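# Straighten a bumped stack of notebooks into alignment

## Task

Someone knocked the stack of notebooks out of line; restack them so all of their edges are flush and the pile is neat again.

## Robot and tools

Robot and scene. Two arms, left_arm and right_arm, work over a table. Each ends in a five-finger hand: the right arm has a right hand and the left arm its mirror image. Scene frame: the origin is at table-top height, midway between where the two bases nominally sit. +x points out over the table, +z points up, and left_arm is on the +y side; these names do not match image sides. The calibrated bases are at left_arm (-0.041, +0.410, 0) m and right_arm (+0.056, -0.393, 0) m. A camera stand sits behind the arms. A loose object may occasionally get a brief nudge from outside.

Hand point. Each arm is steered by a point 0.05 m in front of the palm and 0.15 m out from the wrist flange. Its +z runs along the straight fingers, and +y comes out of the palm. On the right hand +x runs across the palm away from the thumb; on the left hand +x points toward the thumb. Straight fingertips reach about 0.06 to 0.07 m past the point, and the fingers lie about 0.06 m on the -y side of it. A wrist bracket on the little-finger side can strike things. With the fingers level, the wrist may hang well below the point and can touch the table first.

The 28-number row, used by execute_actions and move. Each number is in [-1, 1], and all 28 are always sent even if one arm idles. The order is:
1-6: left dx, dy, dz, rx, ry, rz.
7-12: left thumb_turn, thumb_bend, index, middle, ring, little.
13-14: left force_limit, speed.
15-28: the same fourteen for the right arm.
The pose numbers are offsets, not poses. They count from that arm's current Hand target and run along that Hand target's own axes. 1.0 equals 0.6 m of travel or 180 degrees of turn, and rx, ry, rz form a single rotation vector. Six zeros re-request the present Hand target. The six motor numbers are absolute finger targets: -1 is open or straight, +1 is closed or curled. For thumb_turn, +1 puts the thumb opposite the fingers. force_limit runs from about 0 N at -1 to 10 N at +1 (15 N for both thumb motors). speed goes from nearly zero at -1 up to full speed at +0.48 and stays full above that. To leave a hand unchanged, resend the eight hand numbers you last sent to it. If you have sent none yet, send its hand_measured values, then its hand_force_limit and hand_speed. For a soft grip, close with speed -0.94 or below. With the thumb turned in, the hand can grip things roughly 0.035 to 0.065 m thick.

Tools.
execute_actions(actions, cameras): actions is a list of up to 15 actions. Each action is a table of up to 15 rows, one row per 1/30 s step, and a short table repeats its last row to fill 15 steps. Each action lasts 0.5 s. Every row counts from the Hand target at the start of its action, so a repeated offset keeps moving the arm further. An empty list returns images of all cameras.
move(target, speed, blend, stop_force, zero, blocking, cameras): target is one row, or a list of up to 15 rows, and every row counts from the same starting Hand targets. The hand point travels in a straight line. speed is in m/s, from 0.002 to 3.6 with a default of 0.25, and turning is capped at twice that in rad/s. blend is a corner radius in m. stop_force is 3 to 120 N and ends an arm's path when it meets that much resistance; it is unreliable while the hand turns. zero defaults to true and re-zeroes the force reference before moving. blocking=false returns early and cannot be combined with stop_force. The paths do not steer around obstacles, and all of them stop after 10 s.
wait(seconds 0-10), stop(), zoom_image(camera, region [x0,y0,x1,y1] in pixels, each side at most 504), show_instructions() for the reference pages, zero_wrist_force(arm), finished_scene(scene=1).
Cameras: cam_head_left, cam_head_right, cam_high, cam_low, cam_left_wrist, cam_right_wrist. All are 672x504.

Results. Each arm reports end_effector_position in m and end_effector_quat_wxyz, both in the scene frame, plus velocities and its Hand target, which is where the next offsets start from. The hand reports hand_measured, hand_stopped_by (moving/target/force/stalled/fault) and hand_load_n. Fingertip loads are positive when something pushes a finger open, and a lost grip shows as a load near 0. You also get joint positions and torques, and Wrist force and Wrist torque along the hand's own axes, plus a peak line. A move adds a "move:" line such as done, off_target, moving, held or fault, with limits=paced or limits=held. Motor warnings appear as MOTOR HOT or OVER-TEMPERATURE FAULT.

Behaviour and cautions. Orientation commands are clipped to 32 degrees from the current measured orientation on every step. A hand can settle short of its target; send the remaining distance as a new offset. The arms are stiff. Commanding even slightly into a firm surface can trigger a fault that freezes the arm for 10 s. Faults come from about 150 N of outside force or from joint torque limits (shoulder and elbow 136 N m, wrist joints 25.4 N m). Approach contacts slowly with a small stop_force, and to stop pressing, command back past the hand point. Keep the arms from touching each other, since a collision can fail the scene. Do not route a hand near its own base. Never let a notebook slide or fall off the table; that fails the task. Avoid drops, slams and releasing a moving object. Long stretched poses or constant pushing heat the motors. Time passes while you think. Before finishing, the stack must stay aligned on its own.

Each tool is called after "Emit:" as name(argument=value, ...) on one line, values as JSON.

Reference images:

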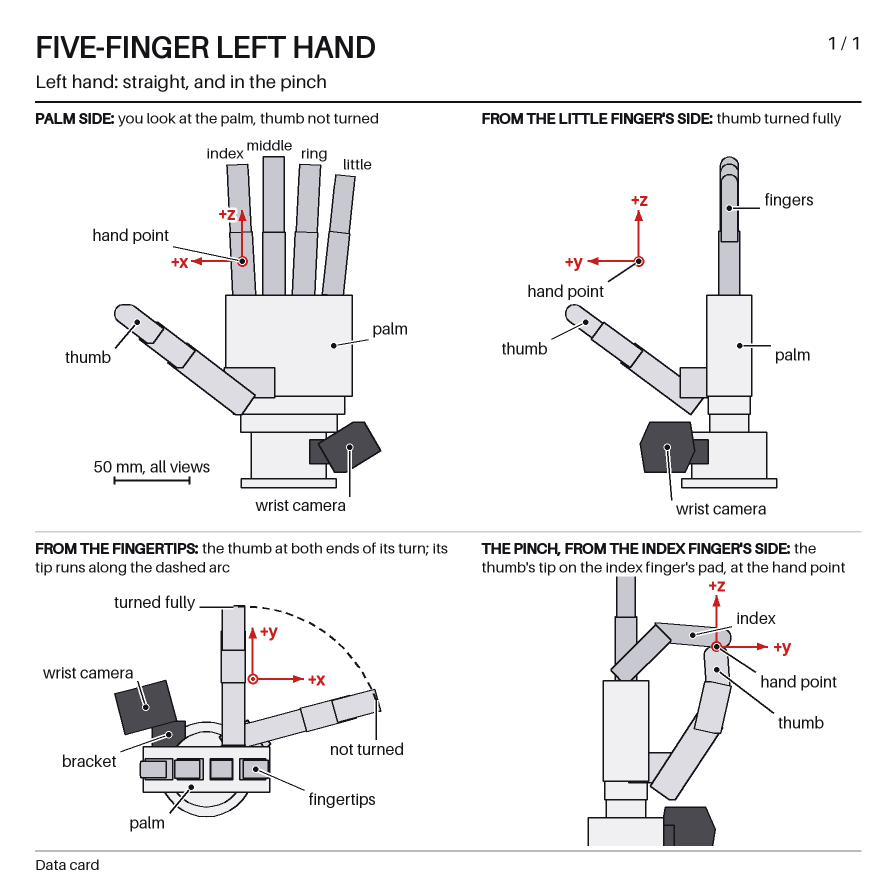

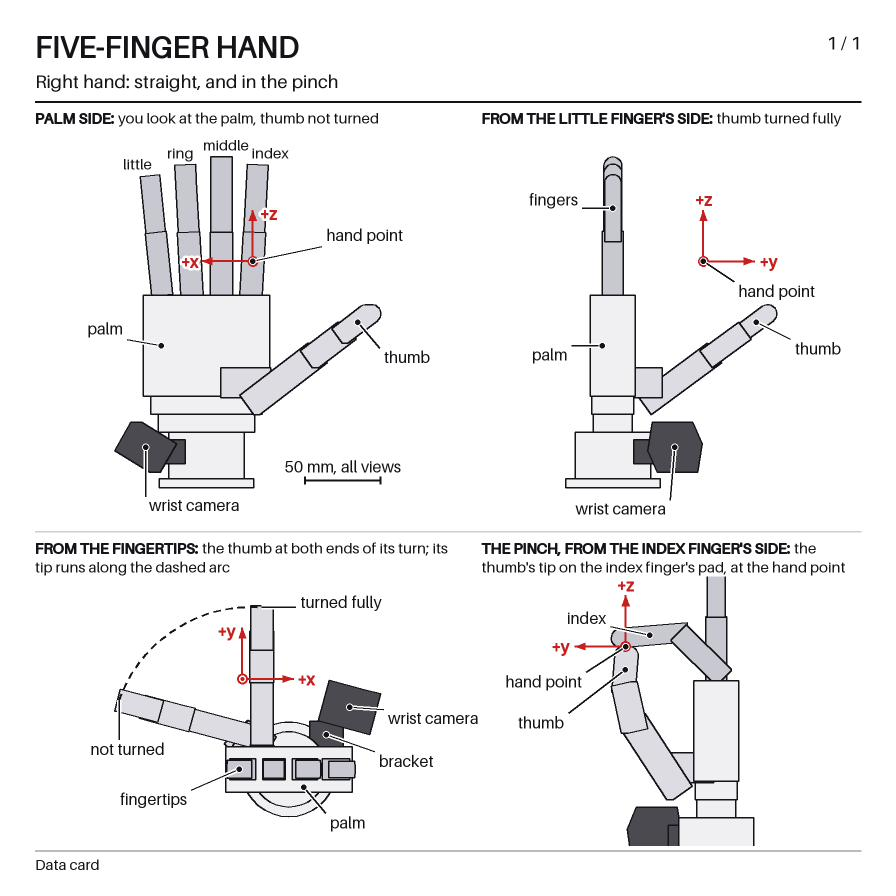

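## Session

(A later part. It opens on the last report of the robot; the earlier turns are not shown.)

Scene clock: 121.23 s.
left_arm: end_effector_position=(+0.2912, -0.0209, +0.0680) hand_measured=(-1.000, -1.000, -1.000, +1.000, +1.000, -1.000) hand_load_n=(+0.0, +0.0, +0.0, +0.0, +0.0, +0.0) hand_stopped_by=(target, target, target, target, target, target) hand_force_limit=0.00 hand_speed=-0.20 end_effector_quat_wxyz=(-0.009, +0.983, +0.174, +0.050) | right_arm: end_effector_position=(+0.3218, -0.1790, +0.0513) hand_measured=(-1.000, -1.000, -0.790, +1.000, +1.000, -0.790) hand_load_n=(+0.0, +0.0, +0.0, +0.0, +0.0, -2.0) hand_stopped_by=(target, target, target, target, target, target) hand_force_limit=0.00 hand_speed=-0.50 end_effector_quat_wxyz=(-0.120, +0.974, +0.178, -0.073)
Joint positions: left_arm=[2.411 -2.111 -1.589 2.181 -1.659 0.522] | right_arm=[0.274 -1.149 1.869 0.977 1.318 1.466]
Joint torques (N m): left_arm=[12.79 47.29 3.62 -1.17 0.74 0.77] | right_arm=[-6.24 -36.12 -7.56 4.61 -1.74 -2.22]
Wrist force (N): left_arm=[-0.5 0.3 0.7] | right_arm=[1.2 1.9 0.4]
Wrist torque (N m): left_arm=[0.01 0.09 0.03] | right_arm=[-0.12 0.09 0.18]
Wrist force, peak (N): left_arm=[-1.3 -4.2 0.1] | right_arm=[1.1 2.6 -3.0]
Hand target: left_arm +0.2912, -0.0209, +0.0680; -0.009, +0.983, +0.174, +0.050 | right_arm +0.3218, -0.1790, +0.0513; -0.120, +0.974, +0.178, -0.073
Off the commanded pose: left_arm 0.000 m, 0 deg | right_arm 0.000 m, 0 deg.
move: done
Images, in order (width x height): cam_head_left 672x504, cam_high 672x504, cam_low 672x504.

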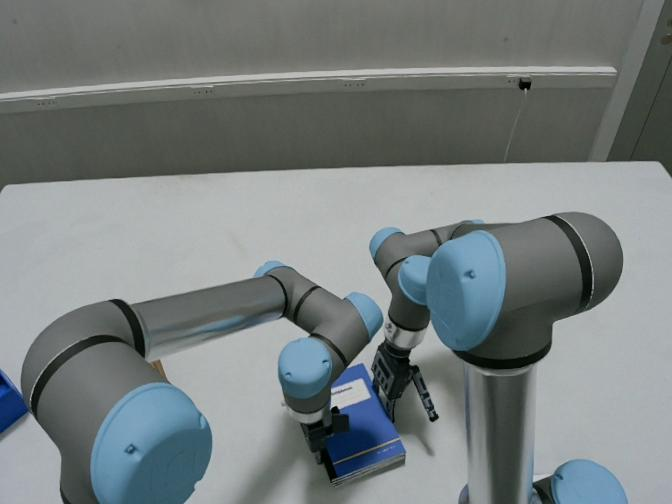

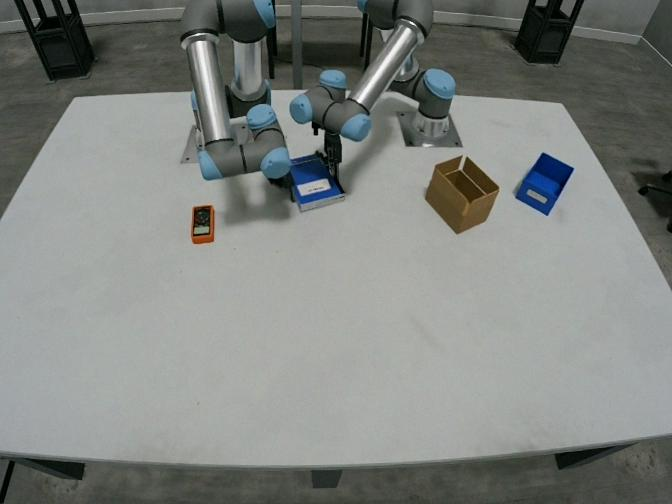

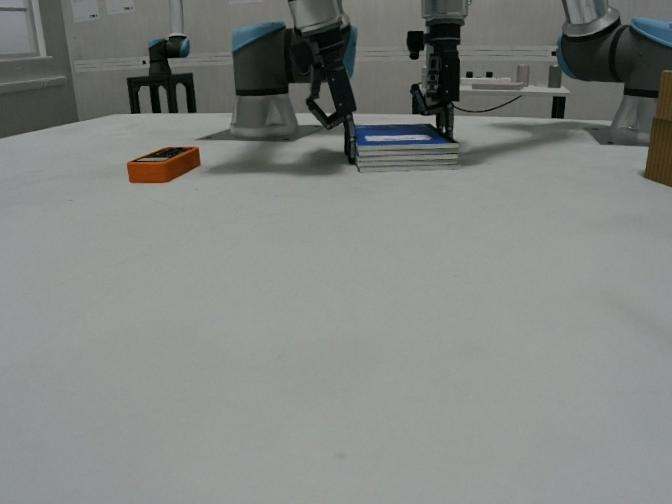

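Emit:
move(target=[0,0.002,0,0,0,0,-1,-1,-1,1,1,-1,0,-0.2,0.0001,-0.0019,0.0005,0,0,0,-1,-1,-0.79,1,1,-0.79,0,-0.5], speed=0.01, stop_force=8)

Emit:
move(target=[[0,-0.0667,0,0,0,0,-1,-1,-1,1,1,-1,0,-0.2,-0.0018,0.0644,-0.0173,0,0,0,-1,-1,-0.79,1,1,-0.79,0,-0.5],[0.039,-0.1667,-0.3843,0,0,0,-1,-1,-1,1,1,-1,0,-0.2,-0.0187,0.0928,-0.1833,0,0,0,-1,-1,-0.79,1,1,-0.79,0,-0.5]], speed=[0.06,0.25], blend=[0.01,0], cameras=["all"])

Emit:
zoom_image(camera="cam_head_left", region=[290, 350, 420, 500])

Emit:
zoom_image(camera="cam_low", region=[335, 110, 475, 190])

Emit:
zoom_image(camera="cam_high", region=[270, 130, 370, 220])

Emit:
zoom_image(camera="cam_left_wrist", region=[60, 0, 340, 280])

Scene clock: 122.83 s.
left_arm: end_effector_position=(+0.2914, -0.0212, +0.0680) hand_measured=(-1.000, -1.000, -1.000, +1.000, +1.000, -1.000) hand_load_n=(+0.0, +0.0, +0.5, +0.0, +0.0, +0.5) hand_stopped_by=(target, target, target, target, target, target) hand_force_limit=0.00 hand_speed=-0.20 end_effector_quat_wxyz=(-0.009, +0.983, +0.174, +0.050) | right_arm: end_effector_position=(+0.3215, -0.1784, +0.0514) hand_measured=(-1.000, -1.000, -0.790, +1.000, +1.000, -0.790) hand_load_n=(+0.0, +0.0, +0.0, +0.0, +0.0, -6.5) hand_stopped_by=(target, target, target, target, target, target) hand_force_limit=0.00 hand_speed=-0.50 end_effector_quat_wxyz=(-0.120, +0.974, +0.178, -0.073)
Joint positions: left_arm=[2.411 -2.112 -1.588 2.18 -1.659 0.521] | right_arm=[0.276 -1.149 1.868 0.977 1.318 1.468]
Joint torques (N m): left_arm=[13.42 49.77 8.5 0.99 2.19 0.59] | right_arm=[-2.57 -36.26 -5.2 2.25 -0.34 -1.54]
Wrist force (N): left_arm=[-3.6 -8.0 -1.1] | right_arm=[3.7 7.3 -4.2]
Wrist torque (N m): left_arm=[0.04 -0.06 0.09] | right_arm=[-0.10 0.34 0.72]
Wrist force, peak (N): left_arm=[-3.6 -11.3 -0.3] | right_arm=[3.1 10.1 -3.8]
Hand target: left_arm +0.2914, -0.0212, +0.0680; -0.009, +0.983, +0.174, +0.050 (not the last commanded pose) | right_arm +0.3215, -0.1784, +0.0514; -0.120, +0.974, +0.178, -0.073 (not the last commanded pose)
Off the commanded pose: left_arm 0.001 m, 0 deg | right_arm 0.001 m, 0 deg.
move: contact (left_arm, right_arm)

Scene clock: 124.90 s.
left_arm: end_effector_position=(+0.2571, +0.0728, +0.2996) hand_measured=(-1.000, -1.000, -1.000, +1.000, +1.000, -1.000) hand_load_n=(+0.0, -0.5, +0.0, +0.0, +0.0, +0.0) hand_stopped_by=(target, target, target, target, target, target) hand_force_limit=0.00 hand_speed=-0.20 end_effector_quat_wxyz=(-0.009, +0.983, +0.174, +0.050) end_effector_velocity=(-0.001, +0.001, +0.001) end_effector_angular_velocity=(+0.004, +0.004, +0.000) | right_arm: end_effector_position=(+0.3498, -0.2559, +0.1437) hand_measured=(-1.000, -1.000, -0.790, +1.000, +1.000, -0.790) hand_load_n=(-0.5, +0.0, +0.0, +0.0, +0.5, +0.0) hand_stopped_by=(target, target, target, target, target, target) hand_force_limit=0.00 hand_speed=-0.50 end_effector_quat_wxyz=(-0.120, +0.974, +0.178, -0.073)
Joint positions: left_arm=[2.55 -1.71 -1.513 1.714 -1.651 0.66] | right_arm=[0.052 -1.303 1.819 1.234 1.352 1.241]
Joint velocities: left_arm=[0 0.001 0 -0.007 -0.002 0] | right_arm=[within noise]
Joint torques (N m): left_arm=[-12.4 33.5 27.4 -3.53 1.17 -0.69] | right_arm=[3.45 -26.05 -14.29 3.73 -2.07 1.75]
Wrist force (N): left_arm=[-0.3 0.3 0.4] | right_arm=[0.1 -0.7 0.9]
Wrist torque (N m): left_arm=[0.06 0.08 -0.03] | right_arm=[-0.12 0.01 0.05]
Wrist force, peak (N): left_arm=[-3.8 -6.8 0.1] | right_arm=[3.8 7.4 -3.1]
Hand target: left_arm +0.2570, +0.0728, +0.2997; -0.009, +0.983, +0.174, +0.050 | right_arm +0.3498, -0.2559, +0.1437; -0.120, +0.974, +0.178, -0.073
Off the commanded pose: left_arm 0.000 m, 0 deg | right_arm 0.000 m, 0 deg.
move: done

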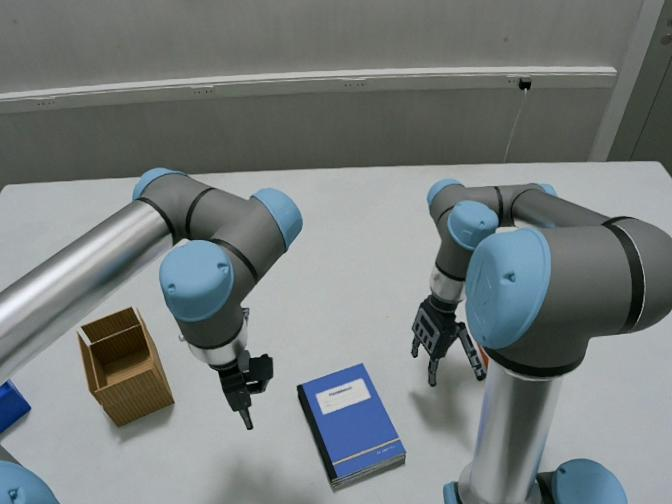

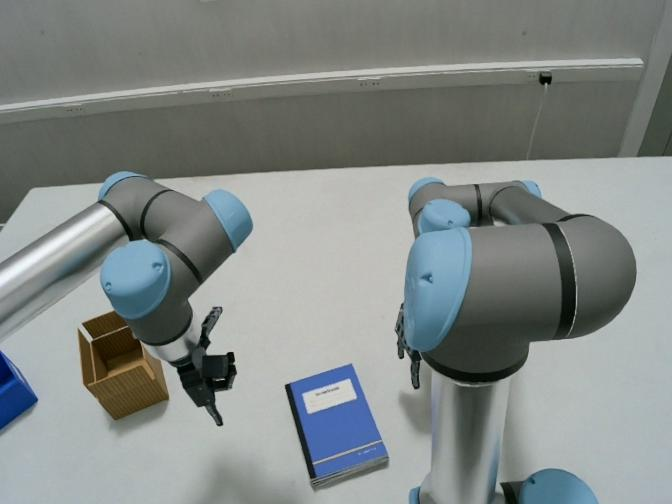

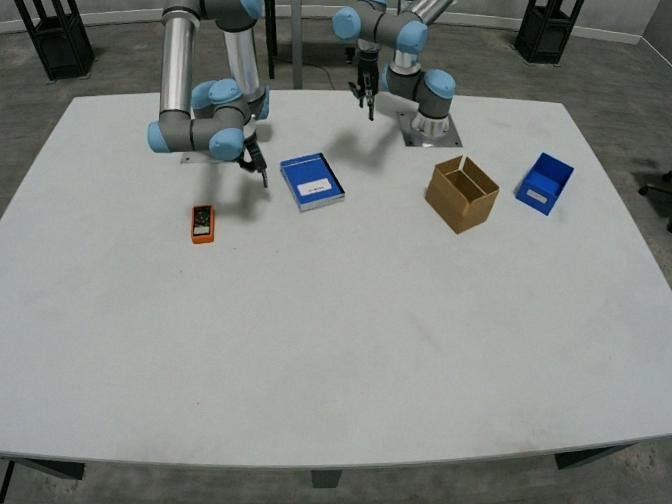

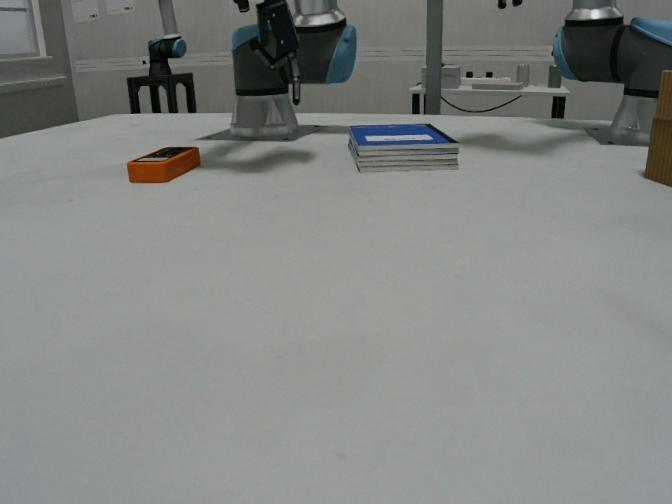

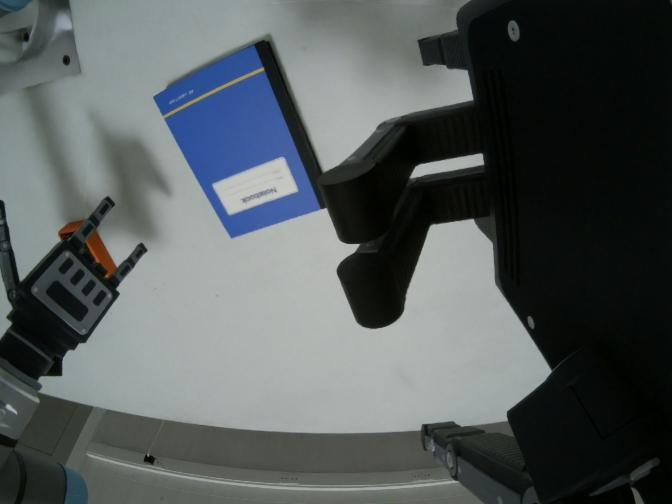

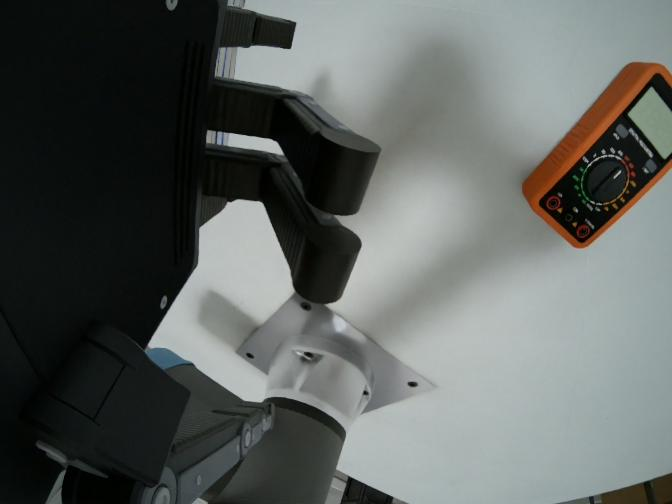

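Scaled by 3.360 from the camera's 672x504 image, which has a finer 960x720 frame.

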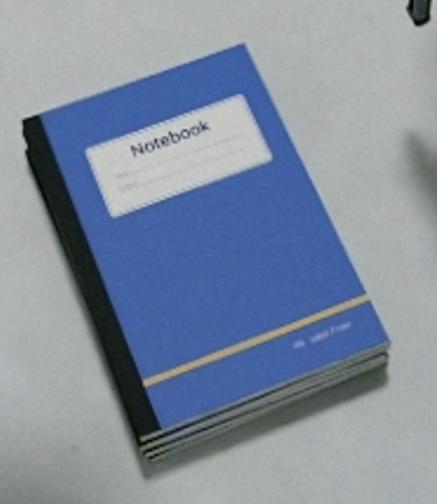

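Scaled by 3.600 from the camera's 672x504 image, which has a finer 960x720 frame.

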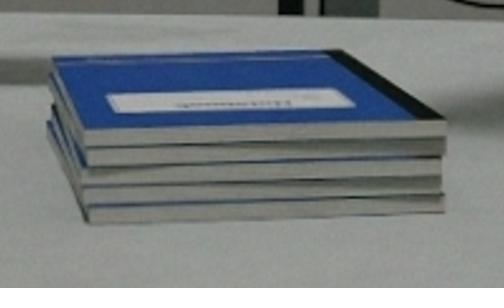

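Scaled by 5.040 from the camera's 672x504 image, which has a finer 960x720 frame.

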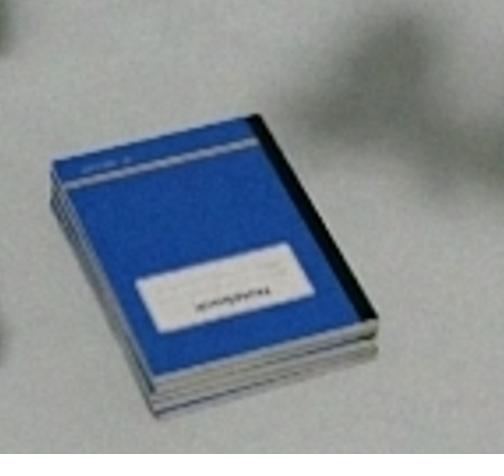

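Scaled by 1.800 from the camera's 672x504 image, which has a finer 960x720 frame.

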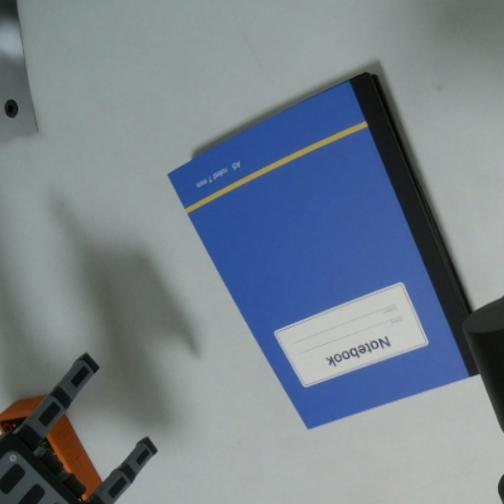

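Emit:
zoom_image(camera="cam_low", region=[340, 118, 405, 180])

Emit:
zoom_image(camera="cam_low", region=[405, 118, 470, 180])

Emit:
zoom_image(camera="cam_head_left", region=[325, 440, 415, 500])

Emit:
zoom_image(camera="cam_left_wrist", region=[240, 20, 360, 140])

Scaled by 7.754 from the camera's 672x504 image, which has a finer 960x720 frame.

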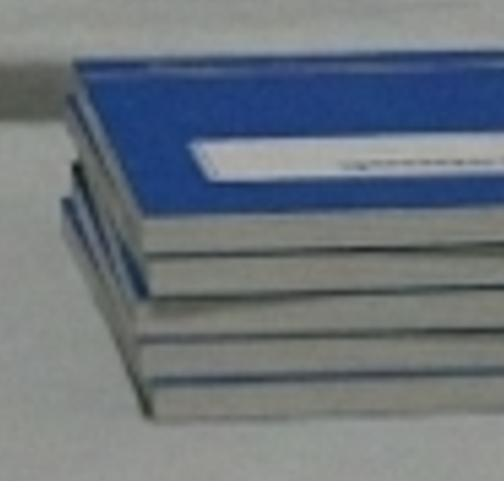

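Scaled by 7.754 from the camera's 672x504 image, which has a finer 960x720 frame.

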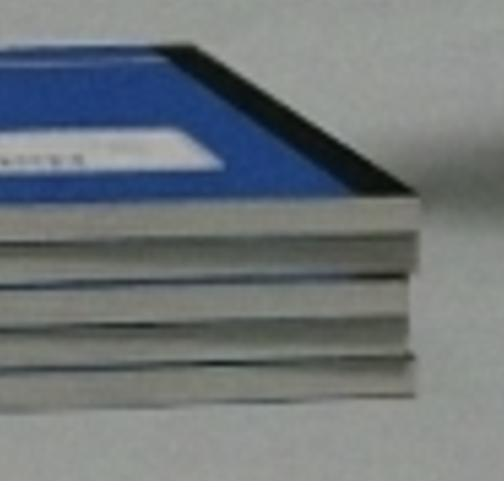

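Scaled by 5.600 from the camera's 672x504 image, which has a finer 960x720 frame.

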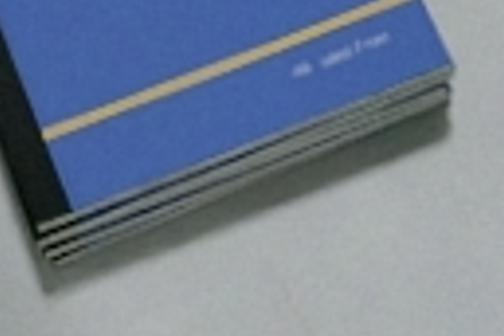

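Scaled by 4.200 from the camera's 672x504 image, which has a finer 960x720 frame.

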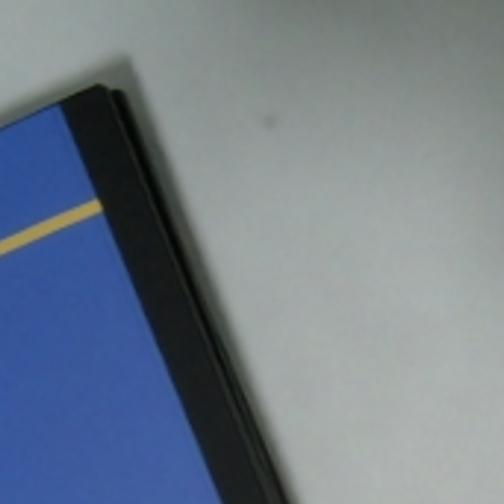

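Emit:
zoom_image(camera="cam_left_wrist", region=[240, 30, 340, 130])

Emit:
zoom_image(camera="cam_left_wrist", region=[260, 110, 360, 210])

Scaled by 5.040 from the camera's 672x504 image, which has a finer 960x720 frame.

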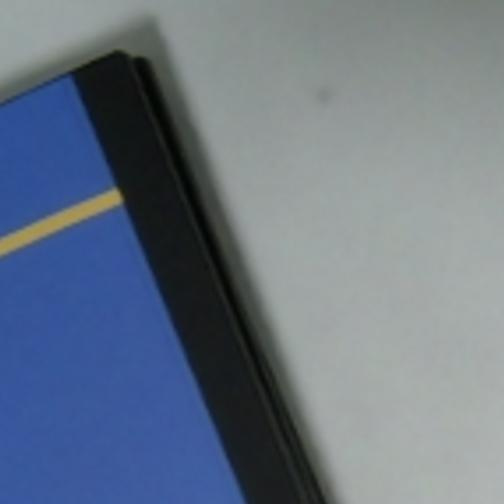

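Scaled by 5.040 from the camera's 672x504 image, which has a finer 960x720 frame.

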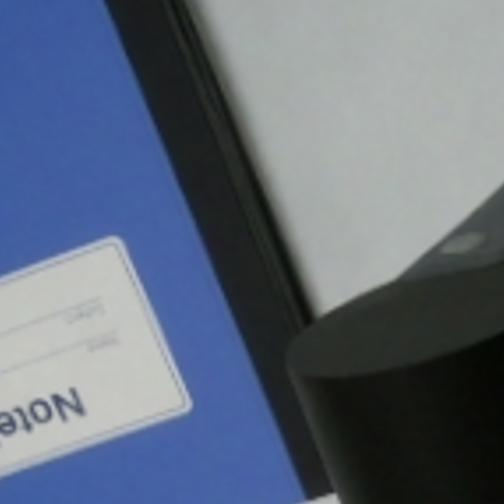

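Emit:
finished_scene()

The scene is finished: the task was done.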